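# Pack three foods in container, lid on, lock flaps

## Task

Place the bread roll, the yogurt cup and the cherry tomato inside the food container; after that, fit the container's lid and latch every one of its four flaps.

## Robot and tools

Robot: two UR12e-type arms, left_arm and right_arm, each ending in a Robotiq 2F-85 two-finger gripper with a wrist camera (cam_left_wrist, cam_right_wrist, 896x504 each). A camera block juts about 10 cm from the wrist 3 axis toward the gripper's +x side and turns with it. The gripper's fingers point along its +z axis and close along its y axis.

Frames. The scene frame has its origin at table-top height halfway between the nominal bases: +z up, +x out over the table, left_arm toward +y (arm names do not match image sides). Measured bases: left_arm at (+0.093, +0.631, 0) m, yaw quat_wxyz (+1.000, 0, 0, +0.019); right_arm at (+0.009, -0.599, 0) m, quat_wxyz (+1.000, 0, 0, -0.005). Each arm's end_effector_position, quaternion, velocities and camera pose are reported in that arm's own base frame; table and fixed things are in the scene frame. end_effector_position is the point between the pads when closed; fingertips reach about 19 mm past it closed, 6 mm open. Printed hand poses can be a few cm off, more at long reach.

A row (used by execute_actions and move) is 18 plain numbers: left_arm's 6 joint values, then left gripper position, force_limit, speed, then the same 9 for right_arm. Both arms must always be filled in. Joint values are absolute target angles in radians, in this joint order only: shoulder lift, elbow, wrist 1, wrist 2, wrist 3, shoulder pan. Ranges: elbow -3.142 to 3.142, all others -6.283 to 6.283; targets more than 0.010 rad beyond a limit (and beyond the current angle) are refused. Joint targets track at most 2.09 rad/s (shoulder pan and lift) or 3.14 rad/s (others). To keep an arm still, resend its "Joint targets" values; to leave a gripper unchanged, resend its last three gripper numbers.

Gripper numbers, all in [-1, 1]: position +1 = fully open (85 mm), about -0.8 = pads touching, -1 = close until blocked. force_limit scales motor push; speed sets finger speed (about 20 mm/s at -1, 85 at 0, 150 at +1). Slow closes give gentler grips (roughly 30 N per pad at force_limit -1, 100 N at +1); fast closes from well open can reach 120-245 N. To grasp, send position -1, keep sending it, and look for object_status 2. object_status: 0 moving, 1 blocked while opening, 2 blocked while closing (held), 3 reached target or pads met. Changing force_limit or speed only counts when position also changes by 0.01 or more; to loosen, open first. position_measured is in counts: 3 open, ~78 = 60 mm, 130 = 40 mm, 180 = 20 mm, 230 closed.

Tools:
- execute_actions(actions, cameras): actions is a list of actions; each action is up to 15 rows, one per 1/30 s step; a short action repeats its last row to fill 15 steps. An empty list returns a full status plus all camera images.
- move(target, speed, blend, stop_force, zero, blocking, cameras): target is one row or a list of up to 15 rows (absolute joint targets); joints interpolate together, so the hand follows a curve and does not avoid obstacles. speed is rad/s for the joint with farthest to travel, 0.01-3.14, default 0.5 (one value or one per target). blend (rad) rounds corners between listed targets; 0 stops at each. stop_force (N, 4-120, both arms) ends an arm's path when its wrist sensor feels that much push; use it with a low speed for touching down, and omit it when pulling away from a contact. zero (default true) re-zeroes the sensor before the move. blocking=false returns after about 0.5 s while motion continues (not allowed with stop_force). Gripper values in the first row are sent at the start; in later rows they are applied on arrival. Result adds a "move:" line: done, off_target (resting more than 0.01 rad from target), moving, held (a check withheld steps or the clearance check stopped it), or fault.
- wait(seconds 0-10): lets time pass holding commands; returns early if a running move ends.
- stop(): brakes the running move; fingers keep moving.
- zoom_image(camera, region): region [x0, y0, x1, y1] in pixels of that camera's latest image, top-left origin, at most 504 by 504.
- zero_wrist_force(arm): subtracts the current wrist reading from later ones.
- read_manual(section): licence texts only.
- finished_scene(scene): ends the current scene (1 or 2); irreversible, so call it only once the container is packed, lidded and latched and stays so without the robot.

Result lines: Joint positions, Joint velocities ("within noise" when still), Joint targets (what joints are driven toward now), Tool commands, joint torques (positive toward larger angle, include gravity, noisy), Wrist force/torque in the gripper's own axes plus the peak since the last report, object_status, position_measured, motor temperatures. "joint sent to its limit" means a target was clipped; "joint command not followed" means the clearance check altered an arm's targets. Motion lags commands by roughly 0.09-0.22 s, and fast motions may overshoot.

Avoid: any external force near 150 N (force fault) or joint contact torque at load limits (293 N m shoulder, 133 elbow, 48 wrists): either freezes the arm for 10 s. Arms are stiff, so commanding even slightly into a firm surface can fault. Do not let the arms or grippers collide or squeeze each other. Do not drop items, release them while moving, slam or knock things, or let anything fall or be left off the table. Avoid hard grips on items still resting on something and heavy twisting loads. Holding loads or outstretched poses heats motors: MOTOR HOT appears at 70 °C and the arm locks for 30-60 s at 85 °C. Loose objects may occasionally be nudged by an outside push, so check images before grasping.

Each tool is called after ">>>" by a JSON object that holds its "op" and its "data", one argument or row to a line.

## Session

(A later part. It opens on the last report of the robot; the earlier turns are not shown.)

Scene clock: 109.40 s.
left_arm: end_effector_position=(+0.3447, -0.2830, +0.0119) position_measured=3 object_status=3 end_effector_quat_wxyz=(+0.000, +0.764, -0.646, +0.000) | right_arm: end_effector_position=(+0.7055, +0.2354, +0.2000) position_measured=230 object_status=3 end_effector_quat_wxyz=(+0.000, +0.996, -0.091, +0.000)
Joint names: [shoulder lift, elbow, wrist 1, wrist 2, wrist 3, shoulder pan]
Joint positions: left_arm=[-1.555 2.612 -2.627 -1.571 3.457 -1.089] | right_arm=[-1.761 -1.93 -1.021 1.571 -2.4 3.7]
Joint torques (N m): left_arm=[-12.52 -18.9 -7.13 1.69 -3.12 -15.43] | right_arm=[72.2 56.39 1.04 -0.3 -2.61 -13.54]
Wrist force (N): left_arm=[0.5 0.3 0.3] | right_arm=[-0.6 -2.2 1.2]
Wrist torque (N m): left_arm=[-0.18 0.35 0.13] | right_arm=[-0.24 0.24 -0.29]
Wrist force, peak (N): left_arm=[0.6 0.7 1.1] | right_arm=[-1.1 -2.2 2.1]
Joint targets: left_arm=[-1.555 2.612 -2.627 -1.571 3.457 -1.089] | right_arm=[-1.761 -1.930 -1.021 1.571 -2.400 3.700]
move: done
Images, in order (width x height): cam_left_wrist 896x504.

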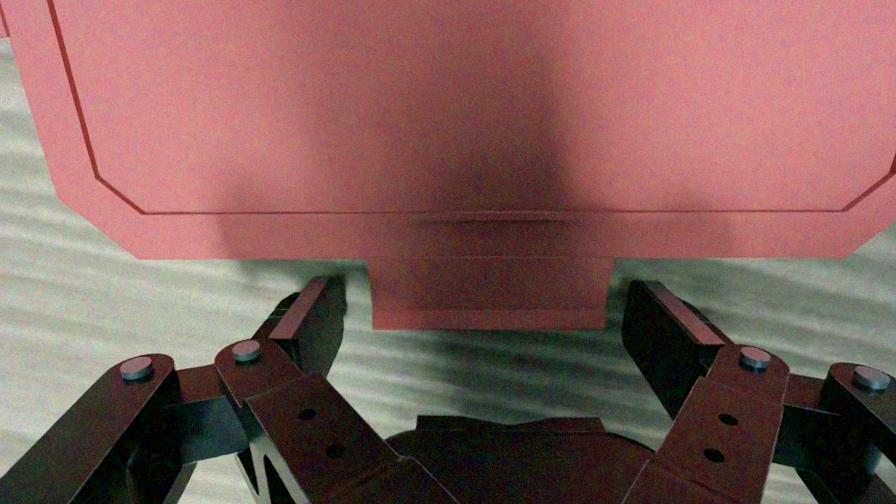

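>>> {"op": "execute_actions", "data": {
  "actions": [
    [[-1.5554,2.6116,-2.6270,-1.5708,3.4571,-1.0886,-1,-0.8,-1,-1.7610,-1.93,-1.0214,1.5708,-2.4,3.7,-1,-0.9,-1]],
    [[-1.5554,2.6116,-2.6270,-1.5708,3.4571,-1.0886,-1,-0.8,-1,-1.7610,-1.93,-1.0214,1.5708,-2.4,3.7,-1,-0.9,-1]],
    [[-1.5554,2.6116,-2.6270,-1.5708,3.4571,-1.0886,-1,-0.8,-1,-1.7610,-1.93,-1.0214,1.5708,-2.4,3.7,-1,-0.9,-1]],
    [[-1.5554,2.6116,-2.6270,-1.5708,3.4571,-1.0886,-1,-0.8,-1,-1.7610,-1.93,-1.0214,1.5708,-2.4,3.7,-1,-0.9,-1]]
  ],
  "cameras": ["cam_left_wrist"]
}}

Scene clock: 112.00 s.
left_arm: end_effector_position=(+0.3447, -0.2830, +0.0119) position_measured=52 object_status=2 end_effector_quat_wxyz=(+0.000, +0.764, -0.646, +0.000) | right_arm: end_effector_position=(+0.7055, +0.2354, +0.2000) position_measured=230 object_status=3 end_effector_quat_wxyz=(+0.000, +0.996, -0.091, +0.000)
Joint names: [shoulder lift, elbow, wrist 1, wrist 2, wrist 3, shoulder pan]
Joint positions: left_arm=[-1.555 2.612 -2.627 -1.571 3.457 -1.089] | right_arm=[-1.761 -1.93 -1.021 1.571 -2.4 3.7]
Joint torques (N m): left_arm=[-12.96 -19.16 -1.6 1.94 -3.15 -11.57] | right_arm=[72.27 56.92 1.32 -0.46 -2.72 -15.05]
Wrist force (N): left_arm=[-2.8 1.8 -14.3] | right_arm=[-1.0 -1.8 1.8]
Wrist torque (N m): left_arm=[-0.11 0.38 0.12] | right_arm=[-0.17 0.33 -0.28]
Wrist force, peak (N): left_arm=[-3.0 1.5 -14.8] | right_arm=[-1.1 -2.5 1.6]
Joint targets: left_arm=[-1.555 2.612 -2.627 -1.571 3.457 -1.089] | right_arm=[-1.761 -1.930 -1.021 1.571 -2.400 3.700]
Images, in order (width x height): cam_left_wrist 896x504.

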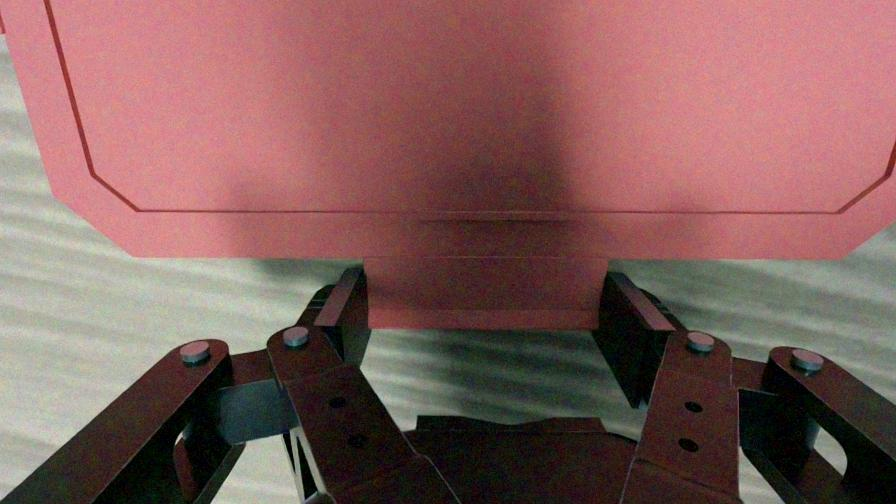

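>>> {"op": "move", "data": {
  "target": [-1.6800,2.5751,-2.4659,-1.5708,3.4571,-1.0886,-1,-0.8,-1,-1.7610,-1.93,-1.0214,1.5708,-2.4,3.7,-1,-0.9,-1],
  "speed": 0.15,
  "cameras": ["all"]
}}

Scene clock: 114.53 s.
left_arm: end_effector_position=(+0.3447, -0.2830, +0.0598) position_measured=52 object_status=2 end_effector_quat_wxyz=(+0.000, +0.764, -0.646, +0.000) | right_arm: end_effector_position=(+0.7055, +0.2354, +0.2000) position_measured=230 object_status=3 end_effector_quat_wxyz=(+0.000, +0.996, -0.091, +0.000)
Joint names: [shoulder lift, elbow, wrist 1, wrist 2, wrist 3, shoulder pan]
Joint positions: left_arm=[-1.68 2.575 -2.466 -1.571 3.457 -1.089] | right_arm=[-1.761 -1.93 -1.021 1.571 -2.4 3.7]
Joint torques (N m): left_arm=[-29.64 -39.75 -0.53 1.57 -3.57 -5.85] | right_arm=[75.06 55.81 1.24 -0.71 -2.51 -13.65]
Wrist force (N): left_arm=[0.5 0.4 1.1] | right_arm=[-0.8 -2.3 1.1]
Wrist torque (N m): left_arm=[-0.14 0.36 0.15] | right_arm=[-0.25 0.30 -0.29]
Wrist force, peak (N): left_arm=[-3.1 1.4 -15.0] | right_arm=[-0.9 -2.2 2.0]
Joint targets: left_arm=[-1.680 2.575 -2.466 -1.571 3.457 -1.089] | right_arm=[-1.761 -1.930 -1.021 1.571 -2.400 3.700]
move: done

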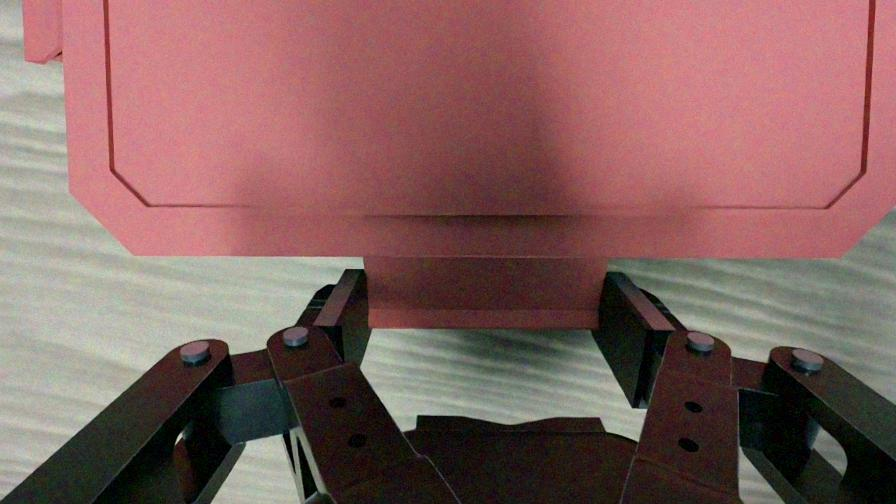

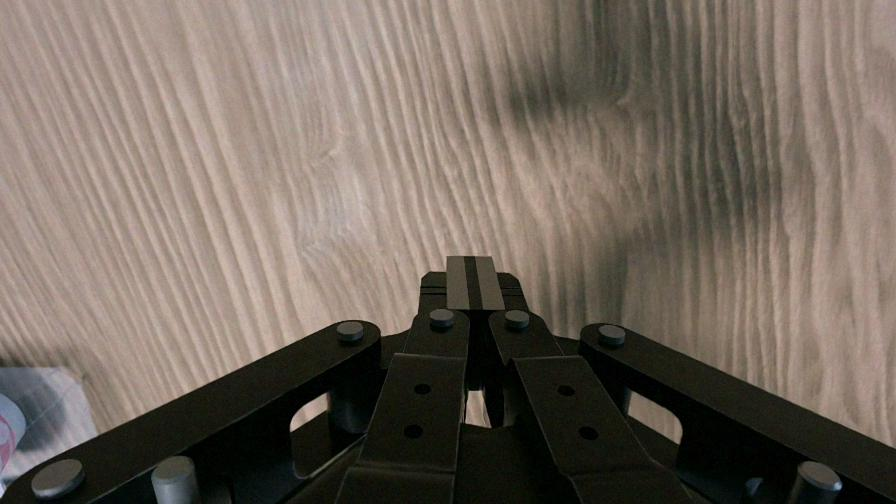

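>>> {"op": "move", "data": {
  "target": [
    [-1.8714,2.4698,-2.1692,-1.5708,3.4571,-1.0886,-1,-0.8,-1,-1.7610,-1.93,-1.0214,1.5708,-2.4,3.7,-1,-0.9,-1],
    [-1.4334,2.1231,-2.2605,-1.5708,3.7986,-1.1436,-1,-0.8,-1,-1.7610,-1.93,-1.0214,1.5708,-2.4,3.7,-1,-0.9,-1],
    [-1.4334,2.1231,-2.2605,-1.5708,3.7986,-1.1436,-1,-0.8,-1,-1.5901,-1.8892,-1.2331,1.5708,-0.3738,4.1571,-1,-0.9,-1]
  ],
  "speed": [0.3,0.3,0.8],
  "blend": [0.05,0,0],
  "cameras": ["all"]
}}

Scene clock: 121.40 s.
left_arm: end_effector_position=(+0.4256, -0.5146, +0.1400) position_measured=52 object_status=2 end_effector_quat_wxyz=(+0.000, -0.621, +0.784, +0.000) | right_arm: end_effector_position=(+0.5017, +0.4783, +0.3200) position_measured=230 object_status=3 end_effector_quat_wxyz=(+0.000, -0.640, +0.768, +0.000)
Joint names: [shoulder lift, elbow, wrist 1, wrist 2, wrist 3, shoulder pan]
Joint positions: left_arm=[-1.433 2.123 -2.261 -1.571 3.799 -1.144] | right_arm=[-1.59 -1.889 -1.233 1.571 -0.374 4.157]
Joint torques (N m): left_arm=[-32.66 -45.65 -7.37 0.99 3.06 -17.92] | right_arm=[61.84 62.33 1.12 -0.43 2.51 18.65]
Wrist force (N): left_arm=[-0.7 0.8 -0.3] | right_arm=[-0.8 -2.0 0.4]
Wrist torque (N m): left_arm=[-0.17 0.36 0.04] | right_arm=[-0.16 0.25 -0.43]
Wrist force, peak (N): left_arm=[-2.6 1.2 -3.3] | right_arm=[-1.2 -2.5 1.7]
Joint targets: left_arm=[-1.433 2.123 -2.260 -1.571 3.799 -1.144] | right_arm=[-1.590 -1.889 -1.233 1.571 -0.374 4.157]
move: done

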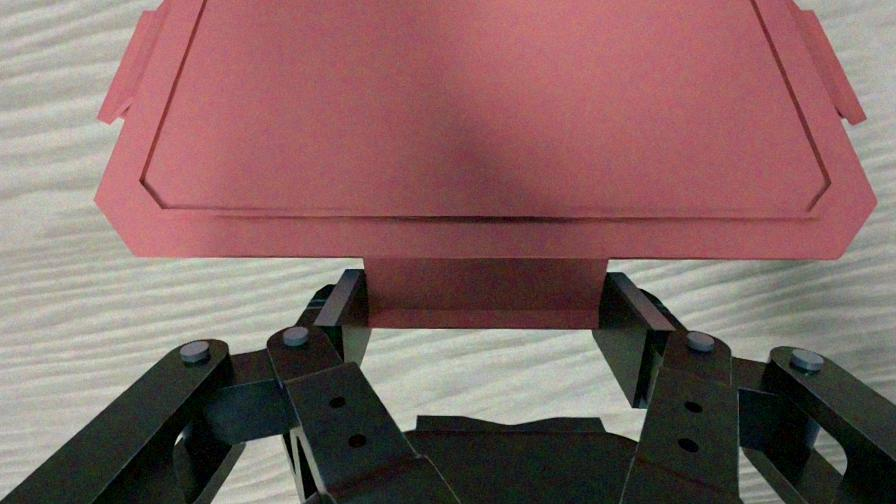

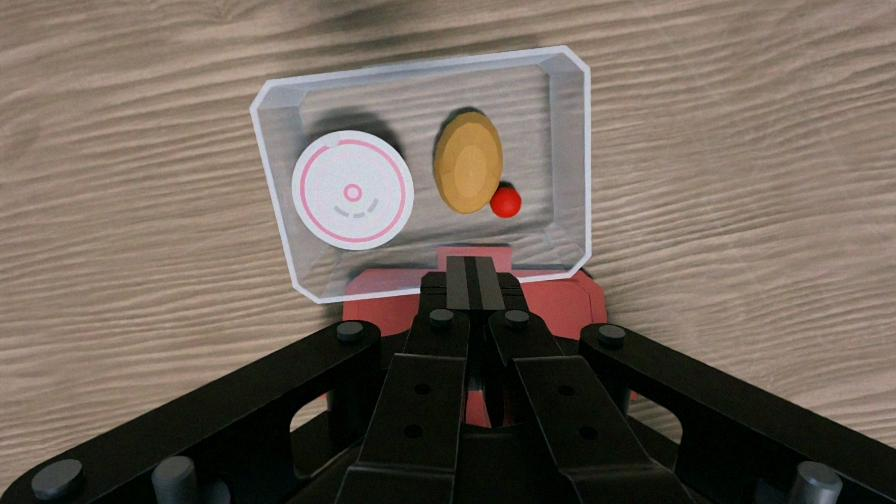

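>>> {"op": "move", "data": {
  "target": [
    [-1.4334,2.1231,-2.2605,-1.5708,3.7986,-1.1436,-1,-0.8,-1,-1.4570,-1.9785,-1.2769,1.5708,-0.6139,4.0427,-1,-0.9,-1],
    [-1.2774,1.9215,-2.2149,-1.5708,3.5748,-1.2423,-1,-0.8,-1,-1.4570,-1.9785,-1.2769,1.5708,-0.6139,4.0427,-1,-0.9,-1]
  ],
  "speed": [0.5,0.25],
  "cameras": ["all"]
}}

Scene clock: 125.23 s.
left_arm: end_effector_position=(+0.4081, -0.6575, +0.1401) position_measured=52 object_status=2 end_effector_quat_wxyz=(+0.000, -0.669, +0.743, +0.000) | right_arm: end_effector_position=(+0.5073, +0.3602, +0.3399) position_measured=230 object_status=3 end_effector_quat_wxyz=(+0.000, +0.687, -0.727, +0.000)
Joint names: [shoulder lift, elbow, wrist 1, wrist 2, wrist 3, shoulder pan]
Joint positions: left_arm=[-1.278 1.922 -2.215 -1.571 3.575 -1.242] | right_arm=[-1.457 -1.979 -1.277 1.571 -0.614 4.043]
Joint torques (N m): left_arm=[-46.52 -47.39 -1.35 1.18 -3.09 -20.63] | right_arm=[50.72 39.95 1.17 -0.58 -2.74 -11.54]
Wrist force (N): left_arm=[-0.5 0.6 -0.1] | right_arm=[-0.7 -0.9 0.7]
Wrist torque (N m): left_arm=[-0.18 0.33 0.15] | right_arm=[0.08 0.21 -0.26]
Wrist force, peak (N): left_arm=[-3.4 1.4 -0.7] | right_arm=[-3.6 -0.9 -0.5]
Joint targets: left_arm=[-1.277 1.922 -2.215 -1.571 3.575 -1.242] | right_arm=[-1.457 -1.978 -1.277 1.571 -0.614 4.043]
move: done

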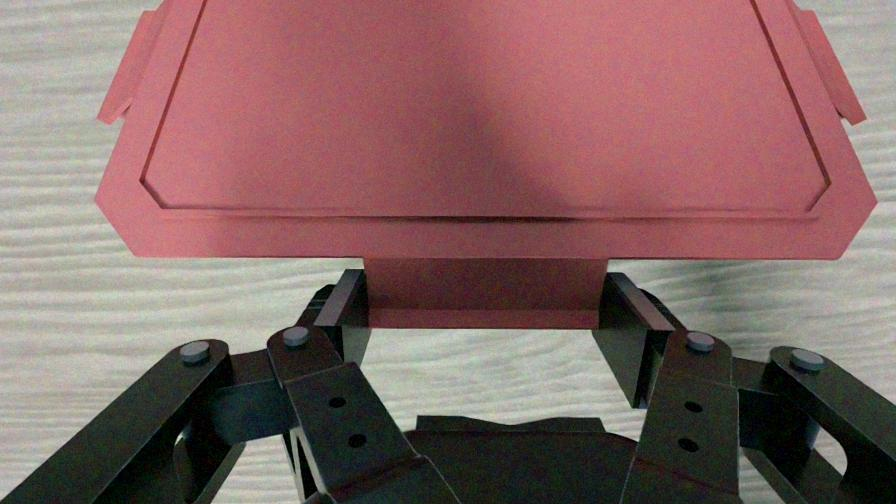

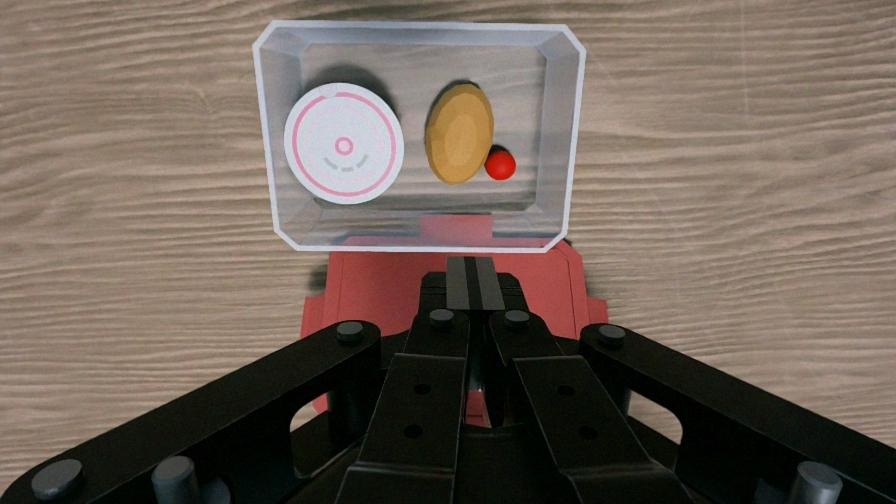

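>>> {"op": "move", "data": {
  "target": [
    [-1.3642,2.0376,-2.2442,-1.5708,3.6229,-1.1942,-1,-0.8,-1,-1.4570,-1.9785,-1.2769,1.5708,-0.6139,4.0427,-1,-0.9,-1],
    [-1.6146,2.2113,-2.7500,-1.9808,3.6859,-1.0069,-1,-0.8,-1,-1.4570,-1.9785,-1.2769,1.5708,-0.6139,4.0427,-1,-0.9,-1]
  ],
  "speed": [0.25,0.4],
  "blend": [0.03,0],
  "cameras": ["all"]
}}

Scene clock: 130.30 s.
left_arm: end_effector_position=(+0.4199, -0.5500, +0.3201) position_measured=52 object_status=2 end_effector_quat_wxyz=(-0.254, -0.629, +0.698, -0.229) | right_arm: end_effector_position=(+0.5073, +0.3602, +0.3399) position_measured=230 object_status=3 end_effector_quat_wxyz=(+0.000, +0.687, -0.727, +0.000)
Joint names: [shoulder lift, elbow, wrist 1, wrist 2, wrist 3, shoulder pan]
Joint positions: left_arm=[-1.615 2.211 -2.75 -1.981 3.686 -1.007] | right_arm=[-1.457 -1.979 -1.277 1.571 -0.614 4.043]
Joint torques (N m): left_arm=[-42.52 -34.97 -8.21 -3.48 3.21 15.9] | right_arm=[50.87 41.35 1.18 0.17 -2.59 -12.52]
Wrist force (N): left_arm=[-0.6 0.4 1.8] | right_arm=[-0.7 -1.0 0.8]
Wrist torque (N m): left_arm=[0.00 0.13 -0.06] | right_arm=[0.07 0.22 -0.26]
Wrist force, peak (N): left_arm=[3.0 1.0 1.3] | right_arm=[-0.6 -2.0 1.2]
Joint targets: left_arm=[-1.615 2.211 -2.750 -1.981 3.686 -1.007] | right_arm=[-1.457 -1.978 -1.277 1.571 -0.614 4.043]
move: done

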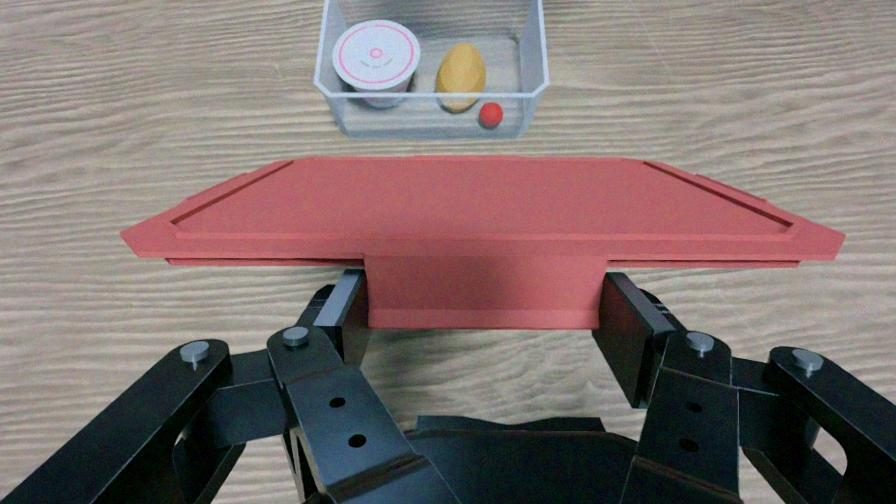

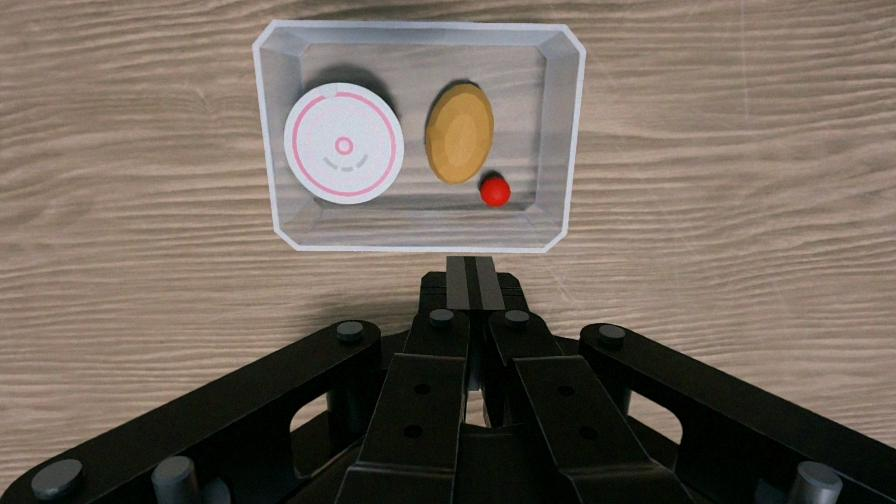

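>>> {"op": "move", "data": {
  "target": [
    [-1.6146,2.2113,-2.7500,-1.9808,3.6859,-1.0069,-1,-0.8,-1,-1.3245,-2.0483,-1.3396,1.5708,-0.8227,3.8199,-1,-0.9,-1],
    [-1.1817,1.8496,-2.8785,-1.8724,3.5213,-1.2084,-1,-0.8,-1,-1.3245,-2.0483,-1.3396,1.5708,-0.8227,3.8199,-1,-0.9,-1]
  ],
  "speed": [0.5,0.3],
  "cameras": ["all"]
}}

Scene clock: 136.17 s.
left_arm: end_effector_position=(+0.4170, -0.8462, +0.2478) position_measured=52 object_status=2 end_effector_quat_wxyz=(-0.256, -0.624, +0.702, -0.227) | right_arm: end_effector_position=(+0.5195, +0.1950, +0.3600) position_measured=230 object_status=3 end_effector_quat_wxyz=(+0.000, +0.682, -0.731, +0.000)
Joint names: [shoulder lift, elbow, wrist 1, wrist 2, wrist 3, shoulder pan]
Joint positions: left_arm=[-1.182 1.85 -2.878 -1.872 3.521 -1.208] | right_arm=[-1.324 -2.048 -1.34 1.571 -0.823 3.82]
Joint torques (N m): left_arm=[-54.1 -47.16 -8.15 2.03 -3.55 -16.12] | right_arm=[40.03 40.01 1.25 0.32 -2.31 -11.61]
Wrist force (N): left_arm=[-0.5 0.1 1.8] | right_arm=[0.1 -2.0 0.5]
Wrist torque (N m): left_arm=[-0.05 0.09 0.08] | right_arm=[-0.17 0.13 -0.25]
Wrist force, peak (N): left_arm=[0.7 0.1 4.2] | right_arm=[-4.2 -0.5 1.5]
Joint targets: left_arm=[-1.182 1.850 -2.878 -1.872 3.521 -1.208] | right_arm=[-1.325 -2.048 -1.340 1.571 -0.823 3.820]
move: done

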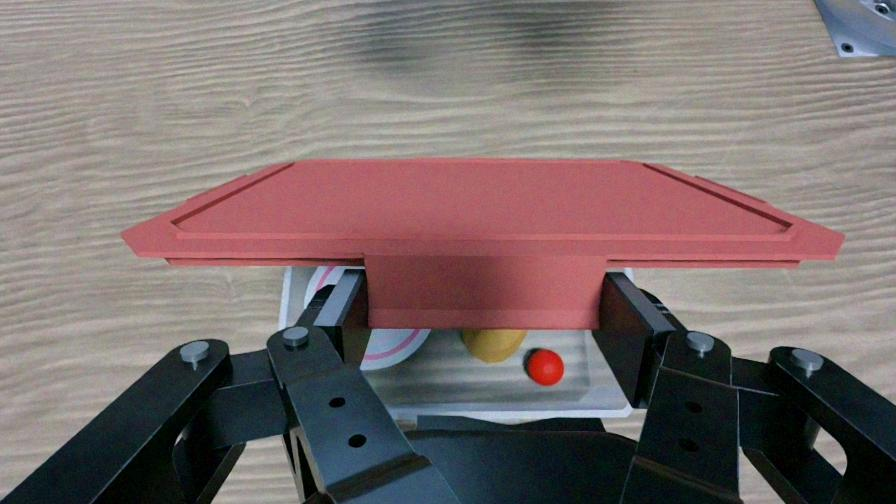

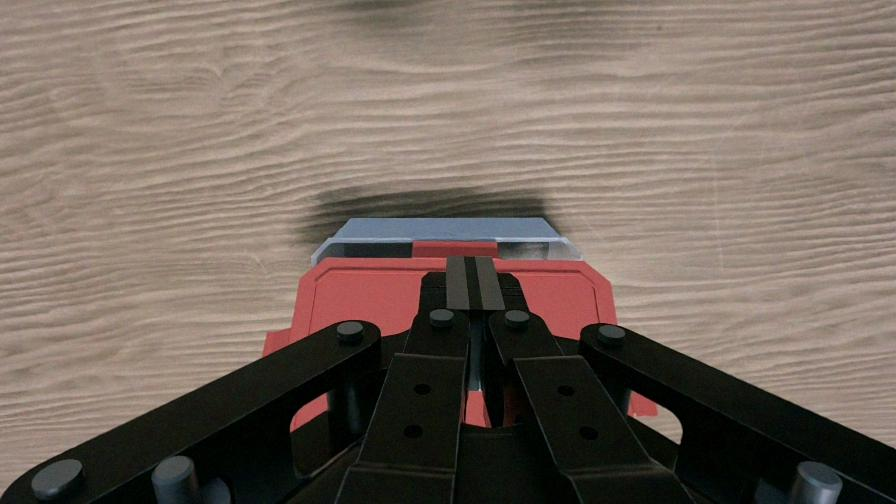

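>>> {"op": "zoom_image", "data": {
  "camera": "cam_right_wrist",
  "region": [250, 200, 650, 340]
}}

>>> {"op": "zoom_image", "data": {
  "camera": "cam_left_wrist",
  "region": [240, 240, 700, 440]
}}

Scaled by 1.260 from the camera's 896x504 image, which has a finer 1280x720 frame.

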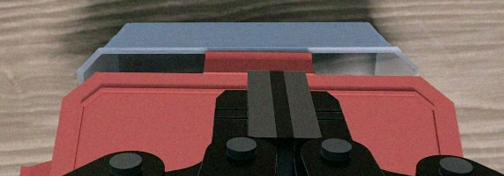

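Scaled by 1.096 from the camera's 896x504 image, which has a finer 1280x720 frame.

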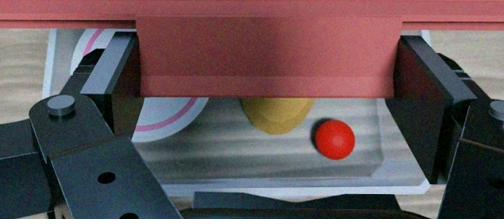

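>>> {"op": "move", "data": {
  "target": [-1.1339,1.8663,-2.9418,-1.8756,3.5254,-1.2031,-1,-0.8,-1,-1.3245,-2.0483,-1.3396,1.5708,-0.8227,3.8199,-1,-0.9,-1],
  "speed": 0.1,
  "cameras": ["all"]
}}

>>> {"op": "zoom_image", "data": {
  "camera": "cam_right_wrist",
  "region": [250, 200, 650, 340]
}}

Scene clock: 138.50 s.
left_arm: end_effector_position=(+0.4216, -0.8470, +0.2078) position_measured=52 object_status=2 end_effector_quat_wxyz=(-0.256, -0.624, +0.702, -0.227) | right_arm: end_effector_position=(+0.5195, +0.1950, +0.3600) position_measured=230 object_status=3 end_effector_quat_wxyz=(+0.000, +0.682, -0.731, +0.000)
Joint names: [shoulder lift, elbow, wrist 1, wrist 2, wrist 3, shoulder pan]
Joint positions: left_arm=[-1.134 1.866 -2.942 -1.876 3.525 -1.203] | right_arm=[-1.324 -2.048 -1.34 1.571 -0.823 3.82]
Joint torques (N m): left_arm=[-56.82 -31.45 -7.88 -4.25 3.26 16.7] | right_arm=[39.33 40.05 1.07 0.24 -2.48 -12.49]
Wrist force (N): left_arm=[0.0 0.2 1.4] | right_arm=[-0.8 -1.8 0.6]
Wrist torque (N m): left_arm=[-0.07 0.17 -0.07] | right_arm=[-0.14 0.28 -0.24]
Wrist force, peak (N): left_arm=[-1.0 0.1 1.9] | right_arm=[-0.7 -2.3 0.4]
Joint targets: left_arm=[-1.134 1.866 -2.942 -1.876 3.525 -1.203] | right_arm=[-1.325 -2.048 -1.340 1.571 -0.823 3.820]
move: done

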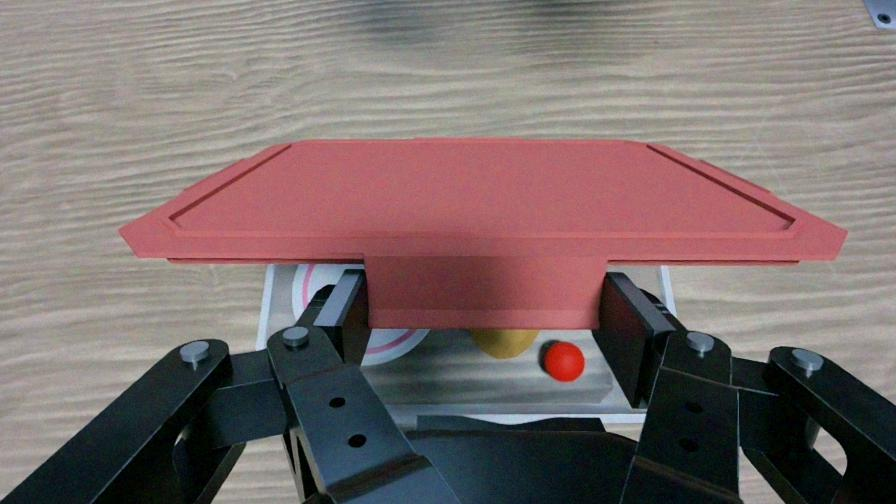

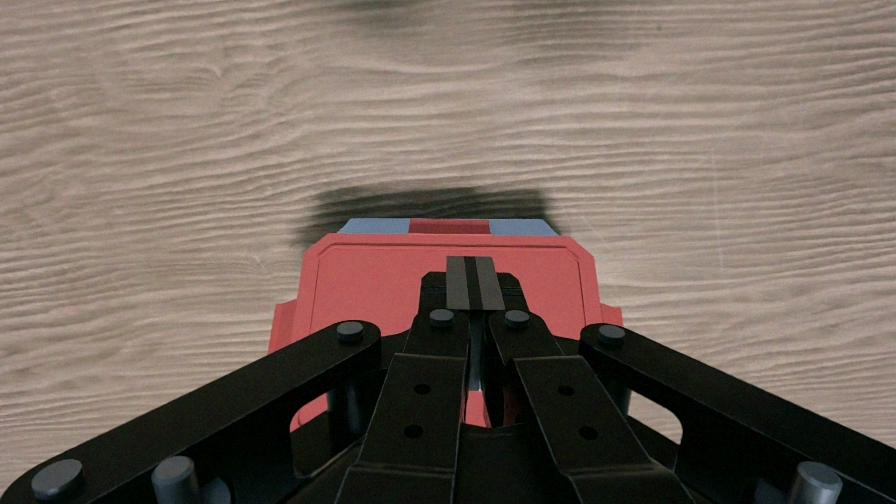

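Scaled by 1.260 from the camera's 896x504 image, which has a finer 1280x720 frame.

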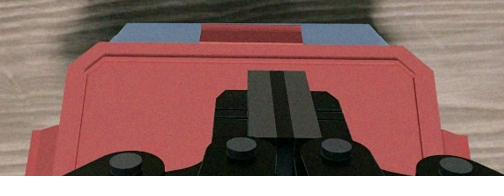

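>>> {"op": "move", "data": {
  "target": [
    [-1.1147,1.9213,-3.0123,-1.8842,3.5377,-1.1885,-1,-0.8,-1,-1.3245,-2.0483,-1.3396,1.5708,-0.8227,3.8199,-1,-0.9,-1],
    [-1.0744,1.9590,-3.0879,-1.8899,3.5455,-1.1791,-1,-0.8,-1,-1.3245,-2.0483,-1.3396,1.5708,-0.8227,3.8199,-1,-0.9,-1],
    [-1.0400,1.9743,-3.1366,-1.8920,3.5486,-1.1755,-1,-0.8,-1,-1.3245,-2.0483,-1.3396,1.5708,-0.8227,3.8199,-1,-0.9,-1]
  ],
  "speed": 0.06,
  "blend": [0.01,0.01,0],
  "stop_force": 12,
  "cameras": ["all"]
}}

>>> {"op": "zoom_image", "data": {
  "camera": "cam_right_wrist",
  "region": [250, 200, 650, 450]
}}

Scene clock: 143.67 s.
left_arm: end_effector_position=(+0.4267, -0.8033, +0.1028) position_measured=52 object_status=2 end_effector_quat_wxyz=(-0.256, -0.624, +0.702, -0.227) | right_arm: end_effector_position=(+0.5195, +0.1950, +0.3600) position_measured=230 object_status=3 end_effector_quat_wxyz=(+0.000, +0.682, -0.731, +0.000)
Joint names: [shoulder lift, elbow, wrist 1, wrist 2, wrist 3, shoulder pan]
Joint positions: left_arm=[-1.04 1.974 -3.137 -1.892 3.549 -1.176] | right_arm=[-1.324 -2.048 -1.34 1.571 -0.823 3.82]
Joint torques (N m): left_arm=[-58.47 -23.64 -8.27 -3.93 3.27 17.13] | right_arm=[42.95 40.68 1.2 0.32 -2.53 -13.75]
Wrist force (N): left_arm=[-0.3 0.5 0.9] | right_arm=[-0.4 -1.9 0.4]
Wrist torque (N m): left_arm=[-0.12 0.23 -0.07] | right_arm=[-0.16 0.22 -0.24]
Wrist force, peak (N): left_arm=[-0.7 0.7 1.3] | right_arm=[-0.3 -2.5 0.8]
Joint targets: left_arm=[-1.040 1.974 -3.137 -1.892 3.549 -1.175] | right_arm=[-1.325 -2.048 -1.340 1.571 -0.823 3.820]
move: done

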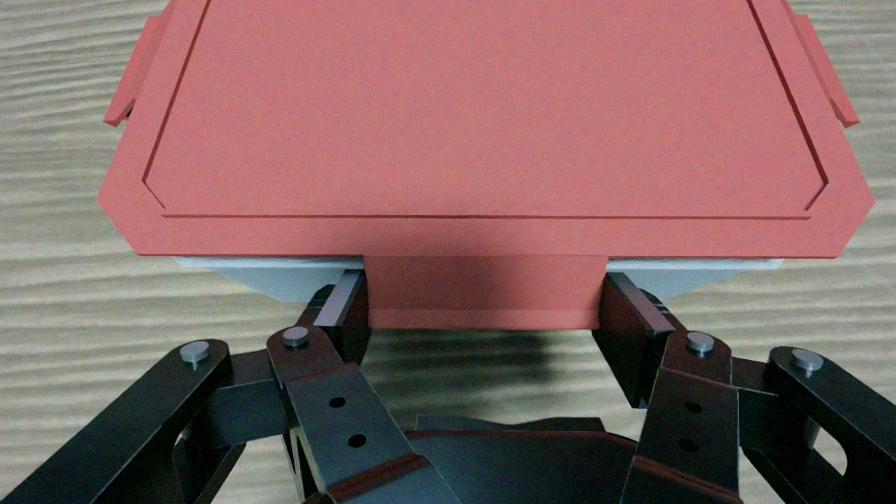

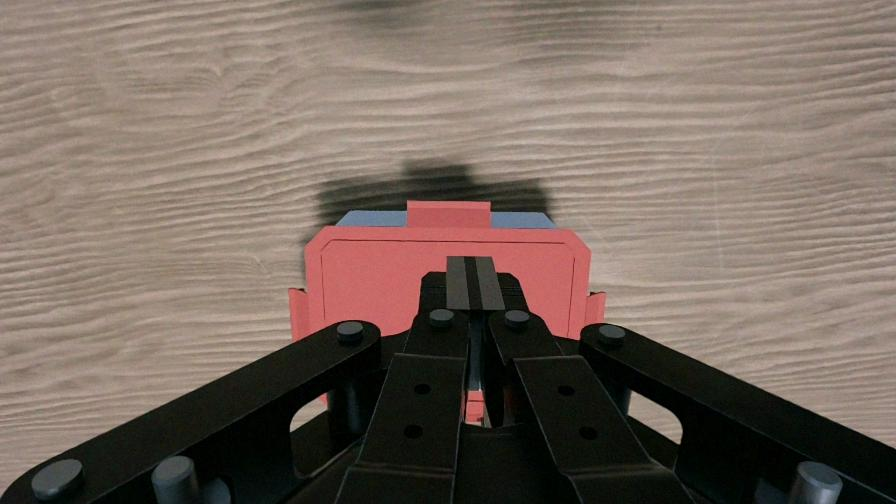

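Scaled by 1.260 from the camera's 896x504 image, which has a finer 1280x720 frame.

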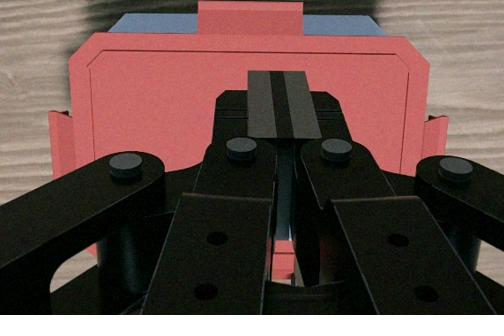

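>>> {"op": "move", "data": {
  "target": [-1.0175,1.9815,-3.1654,-1.8940,3.5514,-1.1720,-1,-0.8,-1,-1.3245,-2.0483,-1.3396,1.5708,-0.8227,3.8199,-1,-0.9,-1],
  "speed": 0.025,
  "stop_force": 5,
  "cameras": ["all"]
}}

>>> {"op": "zoom_image", "data": {
  "camera": "cam_left_wrist",
  "region": [100, 180, 500, 330]
}}

>>> {"op": "zoom_image", "data": {
  "camera": "cam_left_wrist",
  "region": [480, 180, 880, 330]
}}

Scene clock: 146.50 s.
left_arm: end_effector_position=(+0.4279, -0.8007, +0.0895) position_measured=52 object_status=2 end_effector_quat_wxyz=(-0.256, -0.624, +0.702, -0.227) | right_arm: end_effector_position=(+0.5195, +0.1950, +0.3600) position_measured=230 object_status=3 end_effector_quat_wxyz=(+0.000, +0.682, -0.731, +0.000)
Joint names: [shoulder lift, elbow, wrist 1, wrist 2, wrist 3, shoulder pan]
Joint positions: left_arm=[-1.022 1.98 -3.159 -1.894 3.551 -1.173] | right_arm=[-1.324 -2.048 -1.34 1.571 -0.823 3.82]
Joint torques (N m): left_arm=[-76.79 -35.17 -0.43 2.26 -1.96 -18.72] | right_arm=[41.12 40.48 1.32 -0.21 -2.43 -13.2]
Wrist force (N): left_arm=[3.6 0.3 -1.3] | right_arm=[-0.5 -1.8 0.4]
Wrist torque (N m): left_arm=[0.18 0.26 0.16] | right_arm=[-0.15 0.25 -0.25]
Wrist force, peak (N): left_arm=[5.2 1.7 -2.5] | right_arm=[-0.7 -2.3 0.3]
Joint targets: left_arm=[-1.022 1.980 -3.159 -1.894 3.551 -1.173] | right_arm=[-1.325 -2.048 -1.340 1.571 -0.823 3.820]
move: contact (left_arm)

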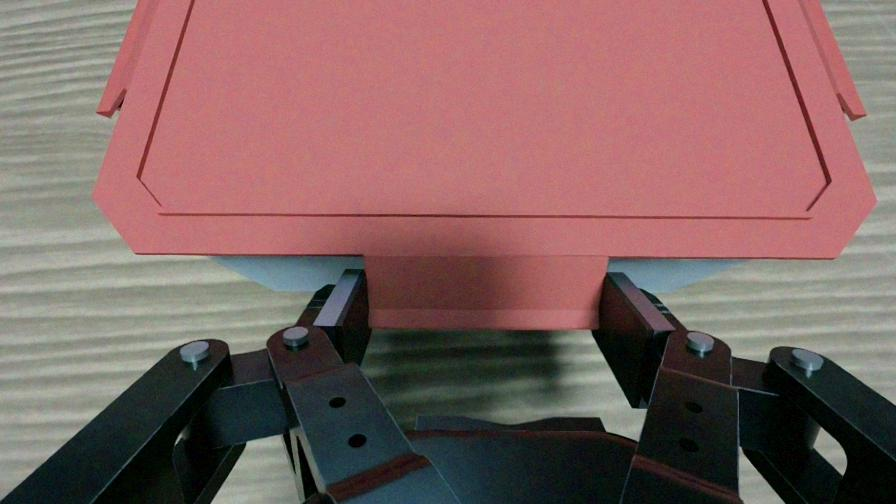

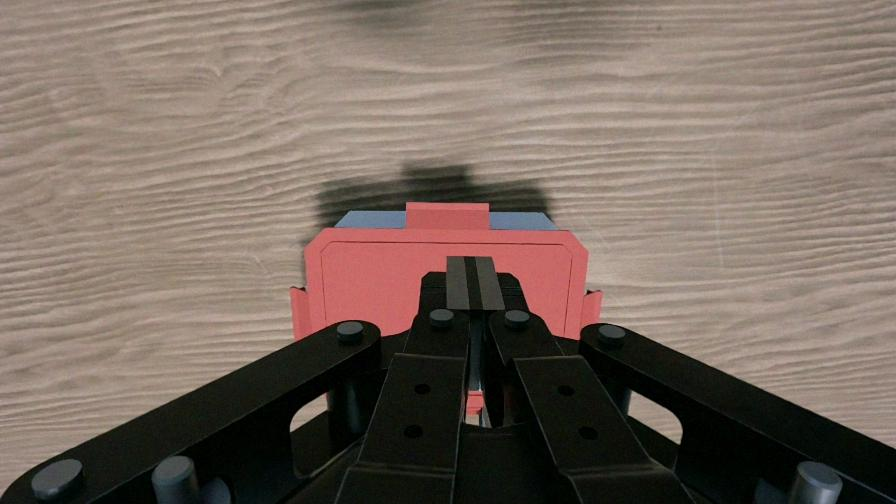

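Scaled by 1.260 from the camera's 896x504 image, which has a finer 1280x720 frame.

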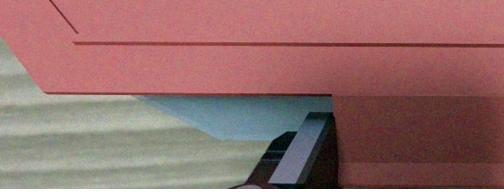

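Scaled by 1.260 from the camera's 896x504 image, which has a finer 1280x720 frame.

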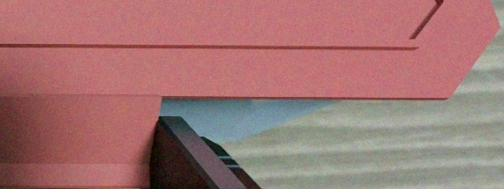

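>>> {"op": "move", "data": {
  "target": [-1.022,1.980,-3.159,-1.894,3.551,-1.173,1,-0.8,-1,-1.3245,-2.0483,-1.3396,1.5708,-0.8227,3.8199,-1,-0.9,-1],
  "cameras": ["cam_left_wrist"]
}}

Scene clock: 147.93 s.
left_arm: end_effector_position=(+0.4276, -0.8007, +0.0890) position_measured=3 object_status=0 end_effector_quat_wxyz=(-0.256, -0.624, +0.702, -0.227) | right_arm: end_effector_position=(+0.5195, +0.1950, +0.3600) position_measured=230 object_status=3 end_effector_quat_wxyz=(+0.000, +0.682, -0.731, +0.000)
Joint names: [shoulder lift, elbow, wrist 1, wrist 2, wrist 3, shoulder pan]
Joint positions: left_arm=[-1.022 1.98 -3.159 -1.894 3.551 -1.173] | right_arm=[-1.324 -2.048 -1.34 1.571 -0.823 3.82]
Joint torques (N m): left_arm=[-57.23 -23.45 -4.82 -4.05 3.35 -17.38] | right_arm=[43.86 40.18 1.39 0.02 -2.1 -12.28]
Wrist force (N): left_arm=[-0.1 0.2 0.8] | right_arm=[-0.4 -1.7 0.5]
Wrist torque (N m): left_arm=[-0.04 0.26 -0.04] | right_arm=[-0.12 0.22 -0.24]
Wrist force, peak (N): left_arm=[3.7 0.1 -1.4] | right_arm=[-0.9 -2.4 0.5]
Joint targets: left_arm=[-1.022 1.980 -3.159 -1.894 3.551 -1.173] | right_arm=[-1.325 -2.048 -1.340 1.571 -0.823 3.820]
move: done
Images, in order (width x height): cam_left_wrist 896x504.

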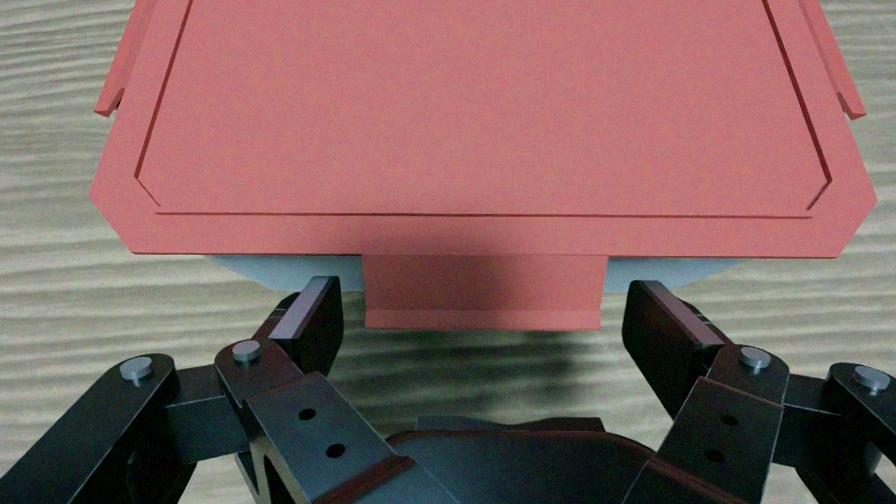

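>>> {"op": "move", "data": {
  "target": [
    [-1.1208,2.0269,-3.1004,-1.9089,3.5735,-1.1465,1,-0.8,-1,-1.3245,-2.0483,-1.3396,1.5708,-0.8227,3.8199,-1,-0.9,-1],
    [-1.1358,1.6933,-2.1283,-1.5708,3.5725,-1.2577,-1,-0.8,-1,-1.5182,-2.3019,-0.8923,1.5708,2.3369,3.8379,-1,-0.9,-1]
  ],
  "speed": [0.2,0.7],
  "cameras": ["all"]
}}

Scene clock: 159.70 s.
left_arm: end_effector_position=(+0.4315, -0.7675, +0.1500) position_measured=230 object_status=0 end_effector_quat_wxyz=(+0.000, -0.664, +0.748, +0.000) | right_arm: end_effector_position=(+0.5203, +0.2080, +0.1499) position_measured=230 object_status=3 end_effector_quat_wxyz=(+0.000, +0.731, +0.682, +0.000)
Joint names: [shoulder lift, elbow, wrist 1, wrist 2, wrist 3, shoulder pan]
Joint positions: left_arm=[-1.136 1.693 -2.128 -1.571 3.572 -1.258] | right_arm=[-1.518 -2.302 -0.892 1.571 2.337 3.838]
Joint torques (N m): left_arm=[-85.18 -49.62 -0.64 3.1 -3.19 -15.55] | right_arm=[25.48 31 8.27 0.54 2.23 17.48]
Wrist force (N): left_arm=[0.1 0.3 0.5] | right_arm=[-0.3 -1.0 1.5]
Wrist torque (N m): left_arm=[-0.18 0.43 0.14] | right_arm=[0.03 0.28 -0.43]
Wrist force, peak (N): left_arm=[0.0 1.0 2.2] | right_arm=[-0.1 -1.6 2.4]
Joint targets: left_arm=[-1.136 1.693 -2.128 -1.571 3.572 -1.258] | right_arm=[-1.518 -2.302 -0.892 1.571 2.337 3.838]
move: done

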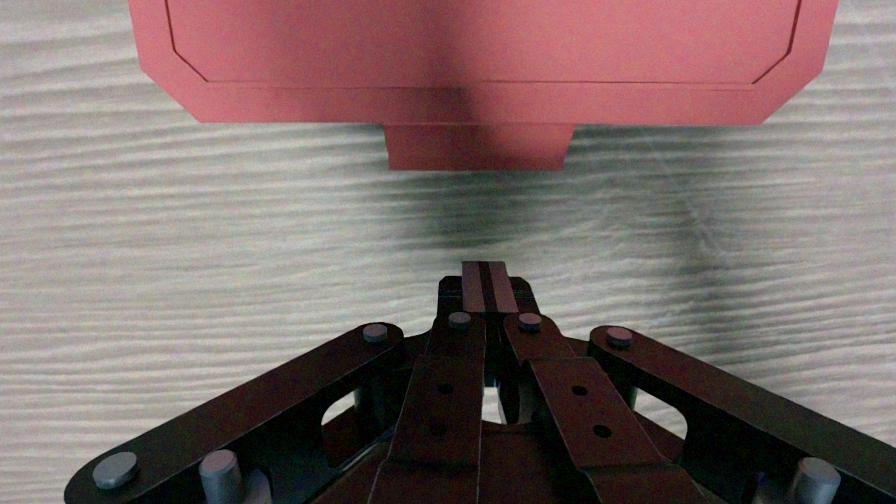

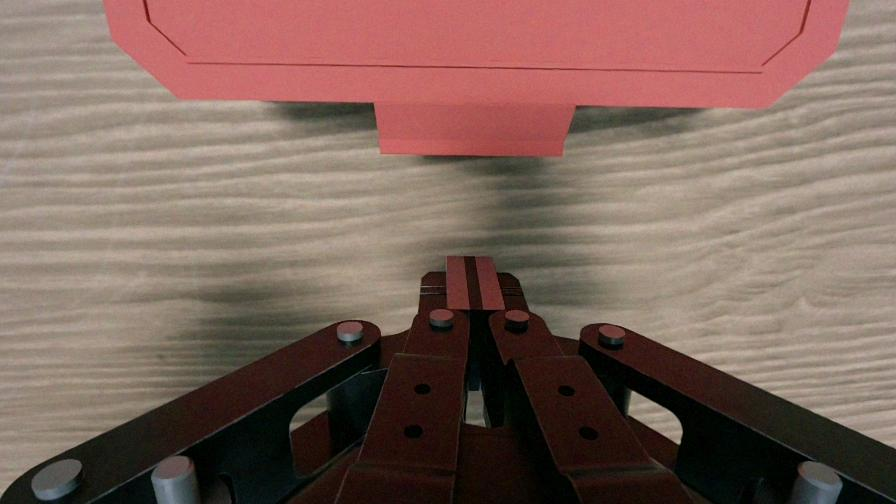

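>>> {"op": "move", "data": {
  "target": [-1.0786,1.6452,-2.1374,-1.5708,3.5565,-1.2737,-1,-0.8,-1,-1.5851,-2.2825,-0.8448,1.5708,2.3985,3.8855,-1,-0.9,-1],
  "speed": 0.15,
  "cameras": ["all"]
}}

>>> {"op": "move", "data": {
  "target": [-1.0437,1.6685,-2.1956,-1.5708,3.5565,-1.2737,-1,-0.8,-1,-1.6430,-2.3136,-0.7558,1.5708,2.3985,3.8855,-1,-0.9,-1],
  "speed": 0.04,
  "stop_force": 20,
  "cameras": ["all"]
}}

Scene clock: 161.10 s.
left_arm: end_effector_position=(+0.4276, -0.8015, +0.1300) position_measured=230 object_status=3 end_effector_quat_wxyz=(+0.000, -0.664, +0.748, +0.000) | right_arm: end_effector_position=(+0.5271, +0.2483, +0.1300) position_measured=230 object_status=3 end_effector_quat_wxyz=(+0.000, +0.736, +0.677, +0.000)
Joint names: [shoulder lift, elbow, wrist 1, wrist 2, wrist 3, shoulder pan]
Joint positions: left_arm=[-1.079 1.645 -2.137 -1.571 3.557 -1.274] | right_arm=[-1.585 -2.283 -0.845 1.571 2.398 3.885]
Joint torques (N m): left_arm=[-63.43 -51.28 -7.37 2.79 -3.26 -15.95] | right_arm=[30.04 51.47 7.74 0.66 1.91 19.69]
Wrist force (N): left_arm=[0.6 0.5 0.2] | right_arm=[-1.0 -1.6 1.1]
Wrist torque (N m): left_arm=[-0.16 0.32 0.16] | right_arm=[-0.05 0.35 -0.41]
Wrist force, peak (N): left_arm=[1.4 0.5 0.9] | right_arm=[-1.5 -1.7 1.7]
Joint targets: left_arm=[-1.079 1.645 -2.137 -1.571 3.556 -1.274] | right_arm=[-1.585 -2.283 -0.845 1.571 2.399 3.886]
move: done

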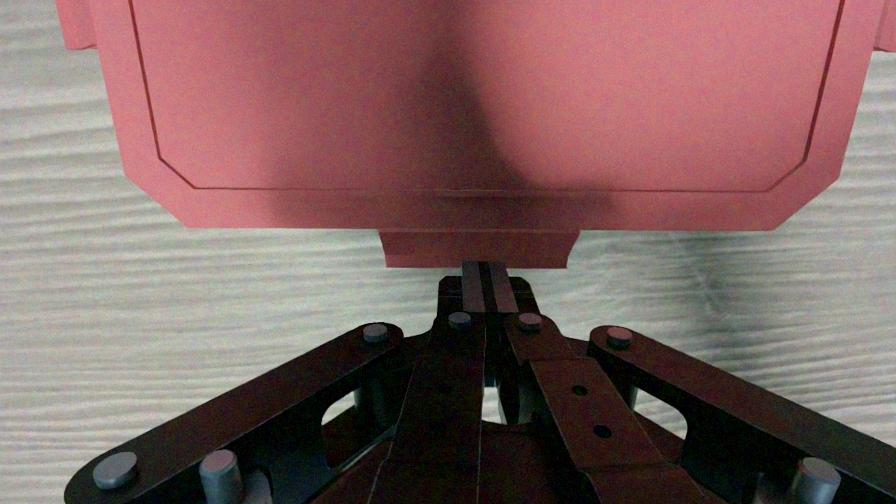

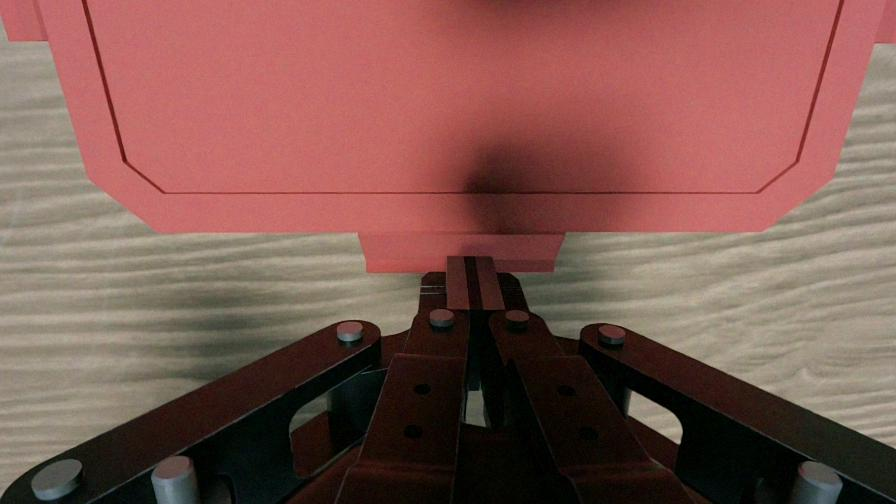

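Scene clock: 164.53 s.
left_arm: end_effector_position=(+0.4276, -0.8017, +0.0933) position_measured=230 object_status=3 end_effector_quat_wxyz=(+0.000, -0.664, +0.748, +0.000) | right_arm: end_effector_position=(+0.5274, +0.2487, +0.1056) position_measured=230 object_status=3 end_effector_quat_wxyz=(+0.000, +0.736, +0.677, +0.000)
Joint names: [shoulder lift, elbow, wrist 1, wrist 2, wrist 3, shoulder pan]
Joint positions: left_arm=[-1.045 1.668 -2.194 -1.571 3.556 -1.274] | right_arm=[-1.622 -2.302 -0.788 1.571 2.399 3.886]
Joint torques (N m): left_arm=[-76.59 -49.44 -4.02 -2.11 -2.97 -17.51] | right_arm=[54.3 56.58 9.4 3.97 2.29 18.28]
Wrist force (N): left_arm=[-18.3 0.3 -15.5] | right_arm=[-15.0 -2.7 -3.4]
Wrist torque (N m): left_arm=[-0.14 0.12 0.15] | right_arm=[0.01 -0.02 -0.38]
Wrist force, peak (N): left_arm=[-22.7 1.6 -26.3] | right_arm=[-12.3 -2.5 -20.8]
Joint targets: left_arm=[-1.045 1.668 -2.194 -1.571 3.556 -1.274] | right_arm=[-1.622 -2.302 -0.788 1.571 2.399 3.886]
move: contact (left_arm, right_arm); right_arm: the wrist 1 is farthest, 0.032 rad from its target

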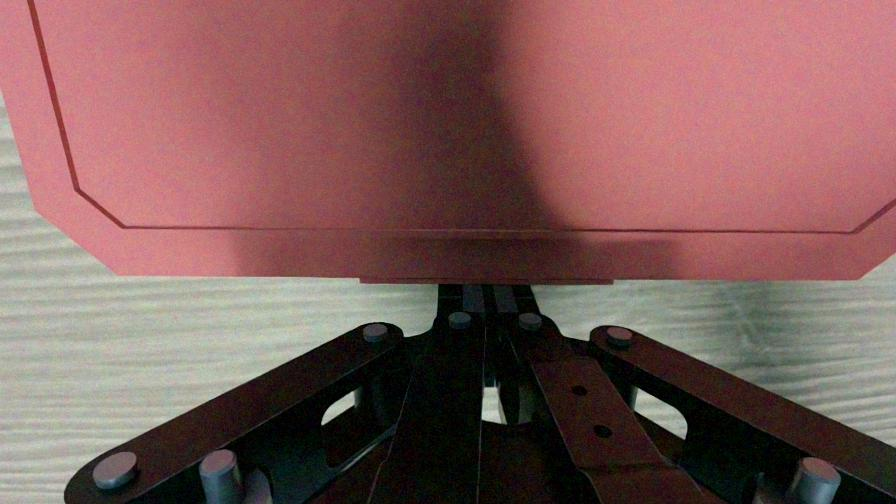

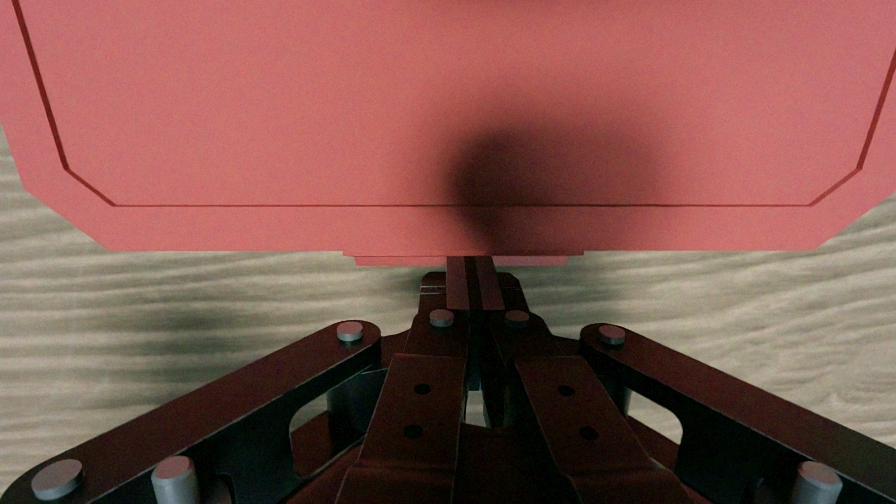

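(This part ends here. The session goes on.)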